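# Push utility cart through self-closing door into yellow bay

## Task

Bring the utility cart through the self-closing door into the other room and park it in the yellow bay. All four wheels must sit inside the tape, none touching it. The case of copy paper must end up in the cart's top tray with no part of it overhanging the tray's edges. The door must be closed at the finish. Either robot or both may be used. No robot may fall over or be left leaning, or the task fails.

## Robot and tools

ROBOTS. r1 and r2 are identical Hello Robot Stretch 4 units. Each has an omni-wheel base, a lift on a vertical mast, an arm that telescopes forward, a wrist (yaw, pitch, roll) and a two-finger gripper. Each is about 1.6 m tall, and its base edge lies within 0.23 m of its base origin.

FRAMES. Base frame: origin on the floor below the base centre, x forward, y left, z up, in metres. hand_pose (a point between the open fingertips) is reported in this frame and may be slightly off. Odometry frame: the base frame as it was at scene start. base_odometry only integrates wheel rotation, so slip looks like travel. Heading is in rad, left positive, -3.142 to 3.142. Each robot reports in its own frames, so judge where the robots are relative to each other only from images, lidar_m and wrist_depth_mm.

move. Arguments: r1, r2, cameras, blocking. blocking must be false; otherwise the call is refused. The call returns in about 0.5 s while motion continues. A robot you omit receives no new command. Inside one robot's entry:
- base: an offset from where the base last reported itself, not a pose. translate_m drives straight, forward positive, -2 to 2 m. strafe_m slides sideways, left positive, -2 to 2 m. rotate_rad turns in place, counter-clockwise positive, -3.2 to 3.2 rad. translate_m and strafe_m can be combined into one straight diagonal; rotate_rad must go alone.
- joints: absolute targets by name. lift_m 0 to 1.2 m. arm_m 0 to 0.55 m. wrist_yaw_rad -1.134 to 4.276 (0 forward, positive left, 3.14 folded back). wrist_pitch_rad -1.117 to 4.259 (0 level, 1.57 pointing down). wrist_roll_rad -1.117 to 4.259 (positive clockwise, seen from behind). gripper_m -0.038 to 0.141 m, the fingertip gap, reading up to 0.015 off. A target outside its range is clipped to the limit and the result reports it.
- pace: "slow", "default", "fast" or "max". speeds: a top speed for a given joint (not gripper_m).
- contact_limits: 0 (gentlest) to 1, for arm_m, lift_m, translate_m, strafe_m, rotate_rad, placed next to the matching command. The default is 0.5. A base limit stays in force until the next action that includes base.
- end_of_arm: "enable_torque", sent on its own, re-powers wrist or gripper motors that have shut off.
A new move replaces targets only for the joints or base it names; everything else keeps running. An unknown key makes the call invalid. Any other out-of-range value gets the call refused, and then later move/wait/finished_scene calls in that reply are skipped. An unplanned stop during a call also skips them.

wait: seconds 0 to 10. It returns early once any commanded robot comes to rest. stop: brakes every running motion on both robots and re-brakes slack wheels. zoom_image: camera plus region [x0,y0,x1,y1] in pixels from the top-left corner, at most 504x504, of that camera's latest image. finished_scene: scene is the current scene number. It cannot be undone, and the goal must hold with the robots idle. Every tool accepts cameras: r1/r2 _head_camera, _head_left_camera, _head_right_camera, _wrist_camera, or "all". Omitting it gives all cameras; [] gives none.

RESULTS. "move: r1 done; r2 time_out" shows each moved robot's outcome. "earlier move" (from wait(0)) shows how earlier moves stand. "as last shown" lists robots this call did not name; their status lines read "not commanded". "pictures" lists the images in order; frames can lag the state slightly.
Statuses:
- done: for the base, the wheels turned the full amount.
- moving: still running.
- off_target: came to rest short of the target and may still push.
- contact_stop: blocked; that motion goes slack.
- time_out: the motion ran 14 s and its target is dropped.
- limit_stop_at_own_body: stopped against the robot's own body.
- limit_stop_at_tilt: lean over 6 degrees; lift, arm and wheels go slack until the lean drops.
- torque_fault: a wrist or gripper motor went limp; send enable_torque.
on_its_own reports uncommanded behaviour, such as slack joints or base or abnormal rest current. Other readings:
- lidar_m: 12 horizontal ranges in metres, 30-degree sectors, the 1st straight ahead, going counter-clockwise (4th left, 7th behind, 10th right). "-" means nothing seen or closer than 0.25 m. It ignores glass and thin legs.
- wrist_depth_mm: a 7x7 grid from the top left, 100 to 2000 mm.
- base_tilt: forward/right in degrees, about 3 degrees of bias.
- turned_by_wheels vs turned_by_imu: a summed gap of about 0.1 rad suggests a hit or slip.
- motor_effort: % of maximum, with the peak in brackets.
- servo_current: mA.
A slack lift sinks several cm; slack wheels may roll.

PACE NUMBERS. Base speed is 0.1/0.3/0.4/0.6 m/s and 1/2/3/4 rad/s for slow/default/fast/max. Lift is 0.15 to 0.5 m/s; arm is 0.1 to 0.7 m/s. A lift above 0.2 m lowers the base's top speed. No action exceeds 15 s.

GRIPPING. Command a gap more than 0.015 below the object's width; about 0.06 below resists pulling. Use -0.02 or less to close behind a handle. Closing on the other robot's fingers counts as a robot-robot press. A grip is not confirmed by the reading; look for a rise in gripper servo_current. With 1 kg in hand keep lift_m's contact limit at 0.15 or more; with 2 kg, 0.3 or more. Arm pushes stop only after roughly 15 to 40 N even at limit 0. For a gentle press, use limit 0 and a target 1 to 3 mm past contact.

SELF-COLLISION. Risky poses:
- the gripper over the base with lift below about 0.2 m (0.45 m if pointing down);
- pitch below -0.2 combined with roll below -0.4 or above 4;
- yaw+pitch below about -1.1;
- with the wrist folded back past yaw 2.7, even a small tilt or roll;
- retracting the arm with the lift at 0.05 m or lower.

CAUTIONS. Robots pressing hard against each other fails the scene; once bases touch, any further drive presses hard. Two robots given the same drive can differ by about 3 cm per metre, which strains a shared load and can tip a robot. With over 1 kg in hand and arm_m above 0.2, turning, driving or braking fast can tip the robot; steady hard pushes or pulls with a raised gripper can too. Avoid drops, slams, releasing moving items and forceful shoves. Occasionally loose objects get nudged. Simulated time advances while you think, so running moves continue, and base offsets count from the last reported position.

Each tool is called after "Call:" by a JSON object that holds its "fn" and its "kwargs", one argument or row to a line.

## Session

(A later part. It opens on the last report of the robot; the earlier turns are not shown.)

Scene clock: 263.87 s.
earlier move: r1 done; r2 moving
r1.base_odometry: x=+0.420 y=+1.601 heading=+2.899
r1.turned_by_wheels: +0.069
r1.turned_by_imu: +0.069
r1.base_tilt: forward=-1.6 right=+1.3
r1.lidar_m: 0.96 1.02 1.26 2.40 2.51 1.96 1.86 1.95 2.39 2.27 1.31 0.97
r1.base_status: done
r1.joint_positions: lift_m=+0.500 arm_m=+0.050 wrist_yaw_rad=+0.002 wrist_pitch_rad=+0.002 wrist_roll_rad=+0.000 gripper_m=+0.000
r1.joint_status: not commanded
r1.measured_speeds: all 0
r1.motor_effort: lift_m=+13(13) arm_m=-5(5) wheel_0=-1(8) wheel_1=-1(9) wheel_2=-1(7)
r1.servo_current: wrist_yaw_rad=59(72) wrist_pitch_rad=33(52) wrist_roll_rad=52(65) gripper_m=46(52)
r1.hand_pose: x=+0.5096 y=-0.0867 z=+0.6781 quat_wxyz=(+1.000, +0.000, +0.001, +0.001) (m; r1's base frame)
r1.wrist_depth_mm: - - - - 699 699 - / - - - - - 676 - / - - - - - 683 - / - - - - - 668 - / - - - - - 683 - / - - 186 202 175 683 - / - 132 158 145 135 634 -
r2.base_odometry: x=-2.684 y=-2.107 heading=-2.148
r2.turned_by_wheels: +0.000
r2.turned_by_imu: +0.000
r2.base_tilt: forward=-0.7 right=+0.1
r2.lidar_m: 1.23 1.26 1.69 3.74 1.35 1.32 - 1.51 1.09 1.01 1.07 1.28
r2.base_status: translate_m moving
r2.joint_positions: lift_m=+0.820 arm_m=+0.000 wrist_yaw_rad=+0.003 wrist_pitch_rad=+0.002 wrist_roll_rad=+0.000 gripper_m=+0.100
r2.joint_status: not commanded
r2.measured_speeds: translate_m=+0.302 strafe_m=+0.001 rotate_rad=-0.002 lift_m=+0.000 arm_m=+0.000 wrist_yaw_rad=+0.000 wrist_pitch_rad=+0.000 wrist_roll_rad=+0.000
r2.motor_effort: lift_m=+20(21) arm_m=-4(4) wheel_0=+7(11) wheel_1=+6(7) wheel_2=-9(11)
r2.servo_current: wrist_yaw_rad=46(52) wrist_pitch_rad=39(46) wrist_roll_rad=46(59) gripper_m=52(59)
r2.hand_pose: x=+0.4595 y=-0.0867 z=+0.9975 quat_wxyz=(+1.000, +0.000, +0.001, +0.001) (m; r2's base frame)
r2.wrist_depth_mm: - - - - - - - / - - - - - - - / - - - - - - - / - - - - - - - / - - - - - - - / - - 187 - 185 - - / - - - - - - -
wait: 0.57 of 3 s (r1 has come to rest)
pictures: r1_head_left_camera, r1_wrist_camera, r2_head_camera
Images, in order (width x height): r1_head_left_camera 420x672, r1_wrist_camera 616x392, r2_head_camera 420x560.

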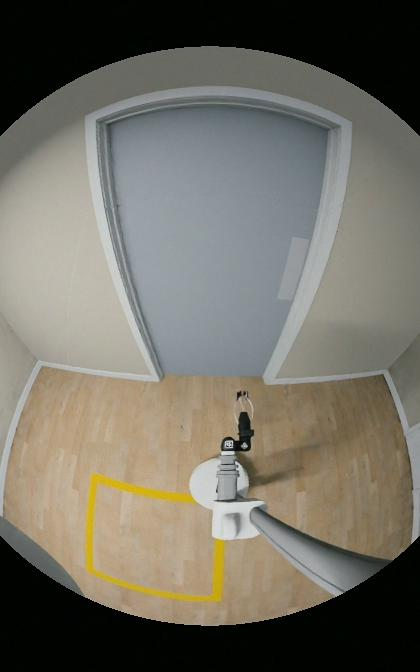

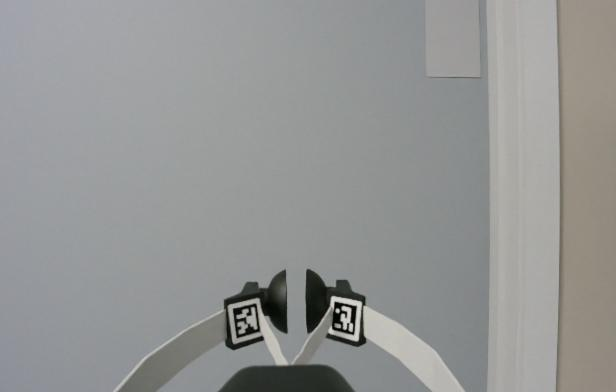

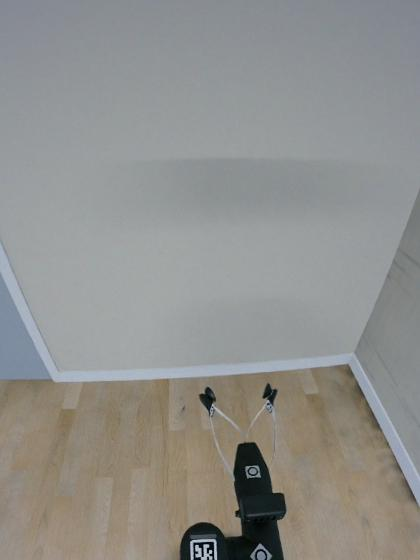

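Call:
{"fn": "move", "kwargs": {
  "r1": {"base":{"translate_m":0.38,"strafe_m":0.05},"joints":{"arm_m":0.2}},
  "blocking": false,
  "cameras": []
}}

Call:
{"fn": "wait", "kwargs": {
  "seconds": 2.5,
  "cameras": []
}}

Call:
{"fn": "move", "kwargs": {
  "r1": {"joints":{"arm_m":0.45},"pace":"slow","contact_limits":{"arm_m":0.9}},
  "r2": {"base":{"rotate_rad":1.571}},
  "blocking": false,
  "cameras": []
}}

Call:
{"fn": "wait", "kwargs": {
  "seconds": 3,
  "cameras": ["r1_head_camera","r1_wrist_camera","r2_head_camera","r2_wrist_camera"]
}}

Scene clock: 276.10 s.
earlier move: r2 done
move: r1 moving
r1.base_odometry: x=+0.389 y=+1.604 heading=+2.899
r1.turned_by_wheels: +0.000
r1.turned_by_imu: +0.000
r1.base_tilt: forward=-1.6 right=+1.3
r1.lidar_m: 0.93 0.96 1.23 2.40 2.51 2.01 1.90 2.03 2.42 2.28 1.29 0.96
r1.base_status: translate_m moving; strafe_m moving
r1.joint_positions: lift_m=+0.500 arm_m=+0.101 wrist_yaw_rad=+0.002 wrist_pitch_rad=+0.002 wrist_roll_rad=+0.000 gripper_m=+0.000
r1.joint_status: arm_m moving
r1.measured_speeds: translate_m=+0.121 strafe_m=+0.017 rotate_rad=-0.002 lift_m=+0.000 arm_m=+0.195 wrist_yaw_rad=+0.000 wrist_pitch_rad=+0.000 wrist_roll_rad=+0.000
r1.motor_effort: lift_m=+13(13) arm_m=+5(8) wheel_0=+5(7) wheel_1=+8(8) wheel_2=-9(9)
r1.servo_current: wrist_yaw_rad=46(65) wrist_pitch_rad=46(52) wrist_roll_rad=33(72) gripper_m=39(46)
r1.hand_pose: x=+0.5601 y=-0.0868 z=+0.6781 quat_wxyz=(+1.000, +0.000, +0.001, +0.001) (m; r1's base frame)
r1.wrist_depth_mm: - - - - 640 640 - / - - - - - 627 - / - - - - - 634 - / - - - - - 615 - / - - - - - 640 - / - - 186 202 174 634 - / - 132 158 145 135 585 -
r2.base_odometry: x=-2.847 y=-2.358 heading=-2.147
r2.turned_by_wheels: +0.000
r2.turned_by_imu: +0.001
r2.base_tilt: forward=-0.7 right=+0.1
r2.lidar_m: 0.92 0.97 1.30 3.21 1.67 1.58 - 1.49 1.07 0.98 1.06 0.98
r2.base_status: done
r2.joint_positions: lift_m=+0.820 arm_m=+0.000 wrist_yaw_rad=+0.003 wrist_pitch_rad=+0.002 wrist_roll_rad=+0.000 gripper_m=+0.100
r2.joint_status: not commanded
r2.measured_speeds: all 0
r2.motor_effort: lift_m=+21(21) arm_m=-4(4) wheel_0=+4(4) wheel_1=+4(5) wheel_2=-4(5)
r2.servo_current: wrist_yaw_rad=46(59) wrist_pitch_rad=46(46) wrist_roll_rad=52(59) gripper_m=46(59)
r2.hand_pose: x=+0.4595 y=-0.0867 z=+0.9975 quat_wxyz=(+1.000, +0.000, +0.001, +0.001) (m; r2's base frame)
r2.wrist_depth_mm: - - - - - - - / - - - - - - - / - - - - - - - / - - - - - - - / - - - - - - - / - - 188 - 185 - - / - - - - - - -
pictures: none
No camera images: "cameras" was empty.

Scene clock: 278.37 s.
earlier move: r1 done
r1.base_odometry: x=+0.040 y=+1.644 heading=+2.897
r1.turned_by_wheels: -0.002
r1.turned_by_imu: +0.026
r1.base_tilt: forward=-1.7 right=+1.3
r1.lidar_m: 0.62 0.64 0.74 2.23 2.50 2.32 2.24 2.37 2.44 2.03 0.73 0.66
r1.base_status: done
r1.joint_positions: lift_m=+0.500 arm_m=+0.199 wrist_yaw_rad=-0.013 wrist_pitch_rad=+0.002 wrist_roll_rad=+0.000 gripper_m=+0.000
r1.joint_status: all done
r1.measured_speeds: all 0
r1.motor_effort: lift_m=+13(13) arm_m=+11(15) wheel_0=+2(13) wheel_1=+1(12) wheel_2=-20(22)
r1.servo_current: wrist_yaw_rad=78(91) wrist_pitch_rad=52(52) wrist_roll_rad=39(72) gripper_m=46(52)
r1.hand_pose: x=+0.6575 y=-0.0912 z=+0.6781 quat_wxyz=(+1.000, +0.000, +0.001, -0.007) (m; r1's base frame)
r1.wrist_depth_mm: 212 216 221 227 233 238 246 / 212 217 222 228 234 240 245 / 213 217 223 228 235 240 245 / 213 218 224 229 235 240 247 / 213 219 224 230 236 241 247 / 216 220 208 222 187 243 248 / 214 218 224 142 236 241 248
r2.base_odometry: x=-2.847 y=-2.358 heading=-2.147
r2.turned_by_wheels: +0.000
r2.turned_by_imu: +0.000
r2.base_tilt: forward=-0.7 right=+0.1
r2.lidar_m: 0.92 0.98 1.30 3.21 1.71 1.58 - 1.49 1.07 0.99 1.01 0.98
r2.base_status: done
r2.joint_positions: lift_m=+0.820 arm_m=+0.000 wrist_yaw_rad=+0.003 wrist_pitch_rad=+0.002 wrist_roll_rad=+0.000 gripper_m=+0.100
r2.joint_status: not commanded
r2.measured_speeds: all 0
r2.motor_effort: lift_m=+21(21) arm_m=-4(4) wheel_0=+4(4) wheel_1=+4(5) wheel_2=-4(5)
r2.servo_current: wrist_yaw_rad=39(59) wrist_pitch_rad=33(46) wrist_roll_rad=33(59) gripper_m=52(59)
r2.hand_pose: x=+0.4595 y=-0.0867 z=+0.9975 quat_wxyz=(+1.000, +0.000, +0.001, +0.001) (m; r2's base frame)
r2.wrist_depth_mm: - - - - - - - / - - - - - - - / - - - - - - - / - - - - - - - / - - - - - - - / - - 189 - 185 - - / - - - - - - -
wait: 2.27 of 2.5 s (r1 has come to rest)
pictures: none
No camera images: "cameras" was empty.

Scene clock: 278.87 s.
move: r1 moving; r2 moving
r1.base_odometry: x=+0.040 y=+1.644 heading=+2.897
r1.turned_by_wheels: +0.000
r1.turned_by_imu: +0.000
r1.base_tilt: forward=-1.6 right=+1.3
r1.lidar_m: 0.61 0.64 0.75 2.17 2.48 2.36 2.26 2.37 2.42 2.03 0.72 0.67
r1.base_status: not commanded
r1.joint_positions: lift_m=+0.500 arm_m=+0.212 wrist_yaw_rad=-0.013 wrist_pitch_rad=+0.002 wrist_roll_rad=+0.000 gripper_m=+0.000
r1.joint_status: arm_m moving
r1.measured_speeds: translate_m=+0.000 strafe_m=+0.000 rotate_rad=+0.000 lift_m=+0.000 arm_m=+0.049 wrist_yaw_rad=+0.000 wrist_pitch_rad=+0.000 wrist_roll_rad=+0.000
r1.motor_effort: lift_m=+13(13) arm_m=+16(22) wheel_0=+2(2) wheel_1=+1(1) wheel_2=-20(20)
r1.servo_current: wrist_yaw_rad=78(104) wrist_pitch_rad=46(52) wrist_roll_rad=46(59) gripper_m=46(52)
r1.contact_limits: arm_m 0.9
r1.hand_pose: x=+0.6696 y=-0.0912 z=+0.6781 quat_wxyz=(+1.000, +0.000, +0.001, -0.007) (m; r1's base frame)
r1.wrist_depth_mm: 209 216 221 228 234 242 248 / 210 215 223 229 236 243 248 / 211 216 223 229 236 244 250 / 212 216 224 230 236 243 250 / 211 216 224 231 238 244 252 / 212 218 208 217 186 246 253 / 213 216 224 143 237 242 252
r2.base_odometry: x=-2.847 y=-2.358 heading=-1.896
r2.turned_by_wheels: +0.251
r2.turned_by_imu: +0.244
r2.base_tilt: forward=-0.7 right=+0.1
r2.lidar_m: 0.93 1.05 1.68 3.73 1.58 2.14 2.30 1.21 1.00 0.99 1.11 0.93
r2.base_status: rotate_rad moving
r2.joint_positions: lift_m=+0.820 arm_m=+0.000 wrist_yaw_rad=+0.002 wrist_pitch_rad=+0.002 wrist_roll_rad=+0.000 gripper_m=+0.100
r2.joint_status: not commanded
r2.measured_speeds: translate_m=-0.002 strafe_m=-0.001 rotate_rad=+0.973 lift_m=+0.000 arm_m=+0.000 wrist_yaw_rad=+0.000 wrist_pitch_rad=+0.000 wrist_roll_rad=+0.000
r2.motor_effort: lift_m=+20(21) arm_m=-4(4) wheel_0=-6(10) wheel_1=-9(11) wheel_2=-11(12)
r2.servo_current: wrist_yaw_rad=46(52) wrist_pitch_rad=39(46) wrist_roll_rad=46(59) gripper_m=52(59)
r2.hand_pose: x=+0.4595 y=-0.0867 z=+0.9975 quat_wxyz=(+1.000, +0.000, +0.001, +0.001) (m; r2's base frame)
r2.wrist_depth_mm: - - - - - - - / - - - - - - - / - - - - - - - / - - - - - - - / - - - - - - - / - - 188 - 185 - - / - - - - - - -
pictures: none
No camera images: "cameras" was empty.

Scene clock: 280.43 s.
earlier move: r1 moving; r2 done
r1.base_odometry: x=+0.040 y=+1.644 heading=+2.898
r1.turned_by_wheels: +0.001
r1.turned_by_imu: +0.001
r1.base_tilt: forward=-1.6 right=+1.3
r1.lidar_m: 0.73 0.69 0.74 2.22 2.47 2.34 2.26 2.37 2.43 2.01 0.73 0.68
r1.base_status: not commanded
r1.joint_positions: lift_m=+0.500 arm_m=+0.356 wrist_yaw_rad=-0.013 wrist_pitch_rad=+0.002 wrist_roll_rad=+0.000 gripper_m=+0.000
r1.joint_status: arm_m moving
r1.measured_speeds: translate_m=+0.000 strafe_m=+0.000 rotate_rad=+0.000 lift_m=+0.000 arm_m=+0.093 wrist_yaw_rad=+0.000 wrist_pitch_rad=+0.000 wrist_roll_rad=+0.000
r1.motor_effort: lift_m=+13(13) arm_m=+17(23) wheel_0=+3(3) wheel_1=+2(2) wheel_2=-14(20)
r1.servo_current: wrist_yaw_rad=85(111) wrist_pitch_rad=46(52) wrist_roll_rad=39(72) gripper_m=46(52)
r1.contact_limits: arm_m 0.9
r1.hand_pose: x=+0.8139 y=-0.0912 z=+0.6781 quat_wxyz=(+1.000, +0.000, +0.001, -0.007) (m; r1's base frame)
r1.wrist_depth_mm: 186 200 216 232 253 279 307 / 188 201 216 234 254 279 301 / 188 200 216 233 255 281 307 / 189 201 216 234 255 281 309 / 189 201 217 234 256 281 303 / 187 202 213 193 253 283 304 / 187 197 179 163 179 289 310
r2.base_odometry: x=-2.847 y=-2.358 heading=-0.577
r2.turned_by_wheels: +1.319
r2.turned_by_imu: +1.284
r2.base_tilt: forward=-0.7 right=+0.0
r2.lidar_m: 3.10 1.67 1.58 4.79 1.51 1.07 1.00 1.05 0.98 0.92 0.95 1.27
r2.base_status: done
r2.joint_positions: lift_m=+0.820 arm_m=+0.000 wrist_yaw_rad=+0.002 wrist_pitch_rad=+0.002 wrist_roll_rad=+0.000 gripper_m=+0.100
r2.joint_status: not commanded
r2.measured_speeds: all 0
r2.motor_effort: lift_m=+20(21) arm_m=-4(4) wheel_0=-3(10) wheel_1=-3(11) wheel_2=-4(12)
r2.servo_current: wrist_yaw_rad=46(65) wrist_pitch_rad=39(52) wrist_roll_rad=59(59) gripper_m=52(59)
r2.hand_pose: x=+0.4595 y=-0.0867 z=+0.9976 quat_wxyz=(+1.000, +0.000, +0.001, +0.001) (m; r2's base frame)
r2.wrist_depth_mm: - - - - - - - / - - - - - - - / - - - - - - - / - - - - - - - / - - - - - - - / - - 195 - 195 - - / - - - - - - -
wait: 1.57 of 3 s (r2 has come to rest)
pictures: r1_head_camera, r1_wrist_camera, r2_head_camera, r2_wrist_camera
Images, in order (width x height): r1_head_camera 420x560, r1_wrist_camera 616x392, r2_head_camera 420x560, r2_wrist_camera 616x392.

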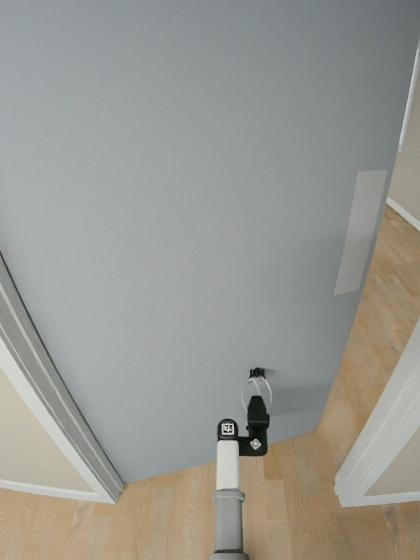

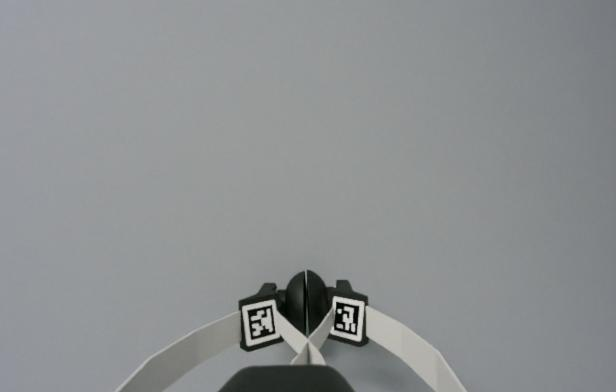

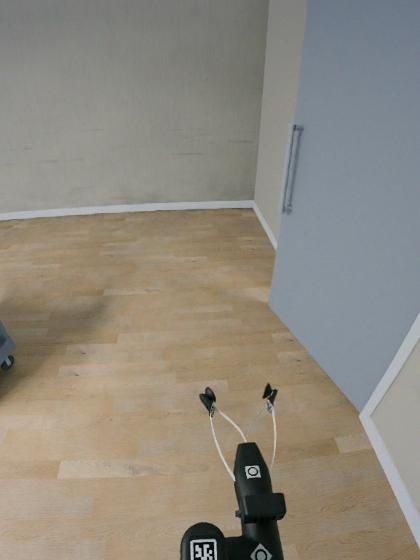

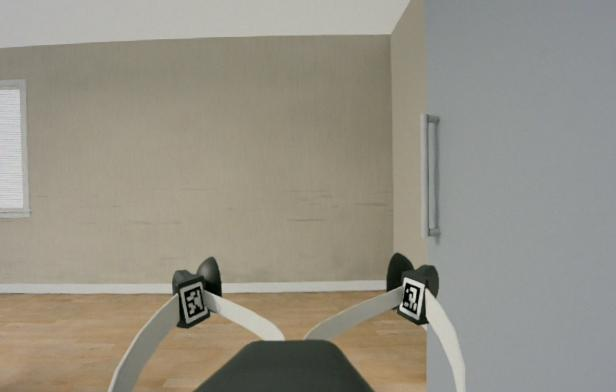

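Call:
{"fn": "move", "kwargs": {
  "r1": {"base":{"translate_m":0.28},"joints":{"arm_m":0.45},"pace":"slow","contact_limits":{"translate_m":0.9,"arm_m":0.9}},
  "r2": {"joints":{"lift_m":0.93}},
  "blocking": false,
  "cameras": []
}}

Call:
{"fn": "wait", "kwargs": {
  "seconds": 0.9,
  "cameras": []
}}

Call:
{"fn": "wait", "kwargs": {
  "seconds": 4,
  "cameras": ["r1_head_camera","r1_wrist_camera","r2_head_camera"]
}}

Scene clock: 286.07 s.
earlier move: r1 done
move: r1 moving; r2 moving
r1.base_odometry: x=+0.028 y=+1.647 heading=+2.895
r1.turned_by_wheels: -0.003
r1.turned_by_imu: -0.002
r1.base_tilt: forward=-1.6 right=+1.3
r1.lidar_m: 0.75 0.72 0.74 2.17 2.47 2.31 2.26 2.37 2.44 1.92 0.70 0.69
r1.base_status: translate_m moving
r1.joint_positions: lift_m=+0.500 arm_m=+0.449 wrist_yaw_rad=-0.014 wrist_pitch_rad=+0.002 wrist_roll_rad=+0.000 gripper_m=+0.000
r1.joint_status: all done
r1.measured_speeds: translate_m=+0.047 strafe_m=+0.000 rotate_rad=+0.000 lift_m=+0.000 arm_m=+0.000 wrist_yaw_rad=+0.000 wrist_pitch_rad=+0.000 wrist_roll_rad=+0.000
r1.motor_effort: lift_m=+13(13) arm_m=+13(13) wheel_0=+2(3) wheel_1=+3(6) wheel_2=-25(27)
r1.servo_current: wrist_yaw_rad=85(85) wrist_pitch_rad=46(46) wrist_roll_rad=46(65) gripper_m=39(46)
r1.contact_limits: arm_m 0.9; translate_m 0.9
r1.hand_pose: x=+0.9073 y=-0.0913 z=+0.6781 quat_wxyz=(+1.000, +0.000, +0.001, -0.007) (m; r1's base frame)
r1.wrist_depth_mm: 167 183 204 230 262 307 364 / 166 183 205 230 263 307 364 / 167 184 205 230 264 307 364 / 167 185 205 230 264 309 366 / 169 185 206 231 265 310 366 / 169 185 202 194 188 310 368 / 171 182 163 168 266 329 368
r2.base_odometry: x=-2.847 y=-2.358 heading=-0.577
r2.turned_by_wheels: +0.000
r2.turned_by_imu: +0.001
r2.base_tilt: forward=-0.7 right=+0.0
r2.lidar_m: 1.72 1.70 1.58 4.81 1.50 1.06 1.00 1.01 0.98 0.92 0.96 1.24
r2.base_status: not commanded
r2.joint_positions: lift_m=+0.858 arm_m=+0.000 wrist_yaw_rad=+0.002 wrist_pitch_rad=+0.002 wrist_roll_rad=+0.000 gripper_m=+0.100
r2.joint_status: lift_m moving
r2.measured_speeds: translate_m=+0.000 strafe_m=+0.000 rotate_rad=+0.000 lift_m=+0.146 arm_m=+0.000 wrist_yaw_rad=+0.000 wrist_pitch_rad=+0.000 wrist_roll_rad=+0.000
r2.motor_effort: lift_m=+22(24) arm_m=-4(4) wheel_0=-2(3) wheel_1=-3(3) wheel_2=-5(5)
r2.servo_current: wrist_yaw_rad=52(59) wrist_pitch_rad=39(46) wrist_roll_rad=59(59) gripper_m=52(59)
r2.hand_pose: x=+0.4595 y=-0.0867 z=+1.0354 quat_wxyz=(+1.000, +0.000, +0.001, +0.001) (m; r2's base frame)
r2.wrist_depth_mm: - - - - - - - / - - - - - - - / - - - - - - - / - - - - - - - / - - - - - - - / - - 195 - 194 - - / - - - - - - -
pictures: none
No camera images: "cameras" was empty.

Scene clock: 286.97 s.
earlier move: r1 moving; r2 moving
r1.base_odometry: x=-0.048 y=+1.666 heading=+2.895
r1.turned_by_wheels: +0.000
r1.turned_by_imu: -0.002
r1.base_tilt: forward=-1.7 right=+1.3
r1.lidar_m: 0.72 0.69 0.66 1.84 2.46 2.45 2.34 2.49 2.47 1.68 0.66 0.70
r1.base_status: translate_m moving
r1.joint_positions: lift_m=+0.500 arm_m=+0.449 wrist_yaw_rad=-0.014 wrist_pitch_rad=+0.002 wrist_roll_rad=+0.000 gripper_m=+0.000
r1.joint_status: all done
r1.measured_speeds: translate_m=+0.100 strafe_m=-0.001 rotate_rad=+0.004 lift_m=+0.000 arm_m=+0.000 wrist_yaw_rad=+0.000 wrist_pitch_rad=+0.000 wrist_roll_rad=+0.000
r1.motor_effort: lift_m=+13(13) arm_m=+13(13) wheel_0=-2(4) wheel_1=+0(6) wheel_2=-24(28)
r1.servo_current: wrist_yaw_rad=78(91) wrist_pitch_rad=39(52) wrist_roll_rad=59(65) gripper_m=46(52)
r1.contact_limits: arm_m 0.9; translate_m 0.9
r1.hand_pose: x=+0.9073 y=-0.0914 z=+0.6781 quat_wxyz=(+1.000, +0.000, +0.001, -0.007) (m; r1's base frame)
r1.wrist_depth_mm: 160 180 202 233 278 343 - / 158 178 202 234 278 343 - / 160 178 202 234 277 342 - / 158 181 203 234 279 342 - / 160 178 203 235 278 343 - / 158 178 199 196 187 343 - / 160 176 163 167 273 373 1537
r2.base_odometry: x=-2.847 y=-2.358 heading=-0.577
r2.turned_by_wheels: +0.000
r2.turned_by_imu: +0.000
r2.base_tilt: forward=-0.7 right=+0.1
r2.lidar_m: 1.65 1.70 1.54 4.81 1.55 1.06 1.00 1.02 0.97 0.91 0.94 1.27
r2.base_status: not commanded
r2.joint_positions: lift_m=+0.930 arm_m=+0.000 wrist_yaw_rad=+0.002 wrist_pitch_rad=+0.002 wrist_roll_rad=+0.000 gripper_m=+0.100
r2.joint_status: lift_m moving
r2.measured_speeds: all 0
r2.motor_effort: lift_m=+22(25) arm_m=-4(4) wheel_0=-3(3) wheel_1=-3(3) wheel_2=-5(5)
r2.servo_current: wrist_yaw_rad=46(59) wrist_pitch_rad=46(46) wrist_roll_rad=52(59) gripper_m=59(59)
r2.hand_pose: x=+0.4595 y=-0.0867 z=+1.1075 quat_wxyz=(+1.000, +0.000, +0.001, +0.001) (m; r2's base frame)
r2.wrist_depth_mm: - - - - - - - / - - - - - - - / - - - - - - - / - - - - - - - / - - - - - - - / - - 195 - 193 - - / - - - - - - -
wait: 0.90 s; no rest
pictures: none
No camera images: "cameras" was empty.

Scene clock: 287.07 s.
earlier move: r1 moving; r2 done
r1.base_odometry: x=-0.058 y=+1.668 heading=+2.895
r1.turned_by_wheels: +0.000
r1.turned_by_imu: -0.001
r1.base_tilt: forward=-1.6 right=+1.3
r1.lidar_m: 0.72 0.68 0.66 1.77 2.47 2.46 2.36 2.47 2.45 1.69 0.64 0.72
r1.base_status: translate_m moving
r1.joint_positions: lift_m=+0.500 arm_m=+0.449 wrist_yaw_rad=-0.014 wrist_pitch_rad=+0.002 wrist_roll_rad=+0.000 gripper_m=+0.000
r1.joint_status: all done
r1.measured_speeds: translate_m=+0.100 strafe_m=+0.000 rotate_rad=-0.001 lift_m=+0.000 arm_m=+0.000 wrist_yaw_rad=+0.000 wrist_pitch_rad=+0.000 wrist_roll_rad=+0.000
r1.motor_effort: lift_m=+13(13) arm_m=+13(13) wheel_0=-1(4) wheel_1=+2(6) wheel_2=-24(28)
r1.servo_current: wrist_yaw_rad=78(91) wrist_pitch_rad=33(52) wrist_roll_rad=46(65) gripper_m=46(52)
r1.contact_limits: arm_m 0.9; translate_m 0.9
r1.hand_pose: x=+0.9073 y=-0.0914 z=+0.6781 quat_wxyz=(+1.000, +0.000, +0.001, -0.007) (m; r1's base frame)
r1.wrist_depth_mm: 158 179 200 234 278 349 - / 156 177 202 234 279 347 - / 159 177 203 234 279 347 - / 157 181 206 235 281 347 - / 157 178 203 235 281 347 - / 156 178 199 196 187 351 - / 159 174 163 167 274 377 1499
r2.base_odometry: x=-2.847 y=-2.358 heading=-0.577
r2.turned_by_wheels: +0.000
r2.turned_by_imu: +0.000
r2.base_tilt: forward=-0.7 right=+0.1
r2.lidar_m: 1.64 1.69 1.56 4.80 1.52 1.08 1.00 1.03 0.97 0.92 0.97 1.25
r2.base_status: not commanded
r2.joint_positions: lift_m=+0.930 arm_m=+0.000 wrist_yaw_rad=+0.002 wrist_pitch_rad=+0.002 wrist_roll_rad=+0.000 gripper_m=+0.100
r2.joint_status: all done
r2.measured_speeds: all 0
r2.motor_effort: lift_m=+21(25) arm_m=-4(4) wheel_0=-3(3) wheel_1=-3(3) wheel_2=-5(5)
r2.servo_current: wrist_yaw_rad=39(59) wrist_pitch_rad=39(46) wrist_roll_rad=46(59) gripper_m=52(59)
r2.hand_pose: x=+0.4595 y=-0.0867 z=+1.1075 quat_wxyz=(+1.000, +0.000, +0.001, +0.001) (m; r2's base frame)
r2.wrist_depth_mm: - - - - - - - / - - - - - - - / - - - - - - - / - - - - - - - / - - - - - - - / - - 195 - 193 - - / - - - - - - -
wait: 0.10 of 4 s (r2 has come to rest)
pictures: r1_head_camera, r1_wrist_camera, r2_head_camera
Images, in order (width x height): r1_head_camera 420x560, r1_wrist_camera 616x392, r2_head_camera 420x560.

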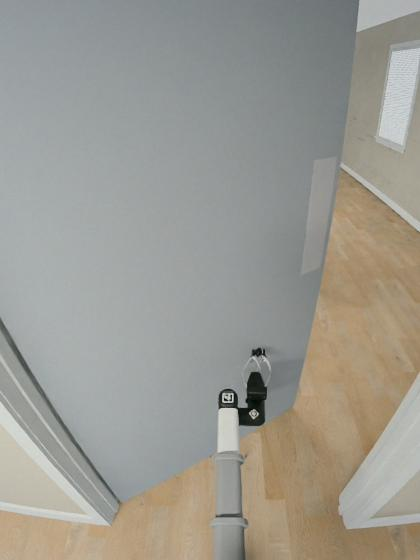

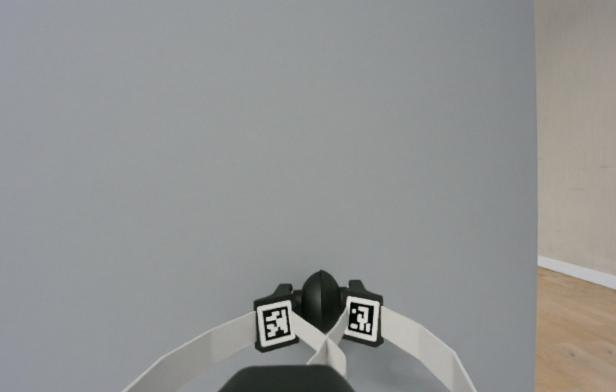

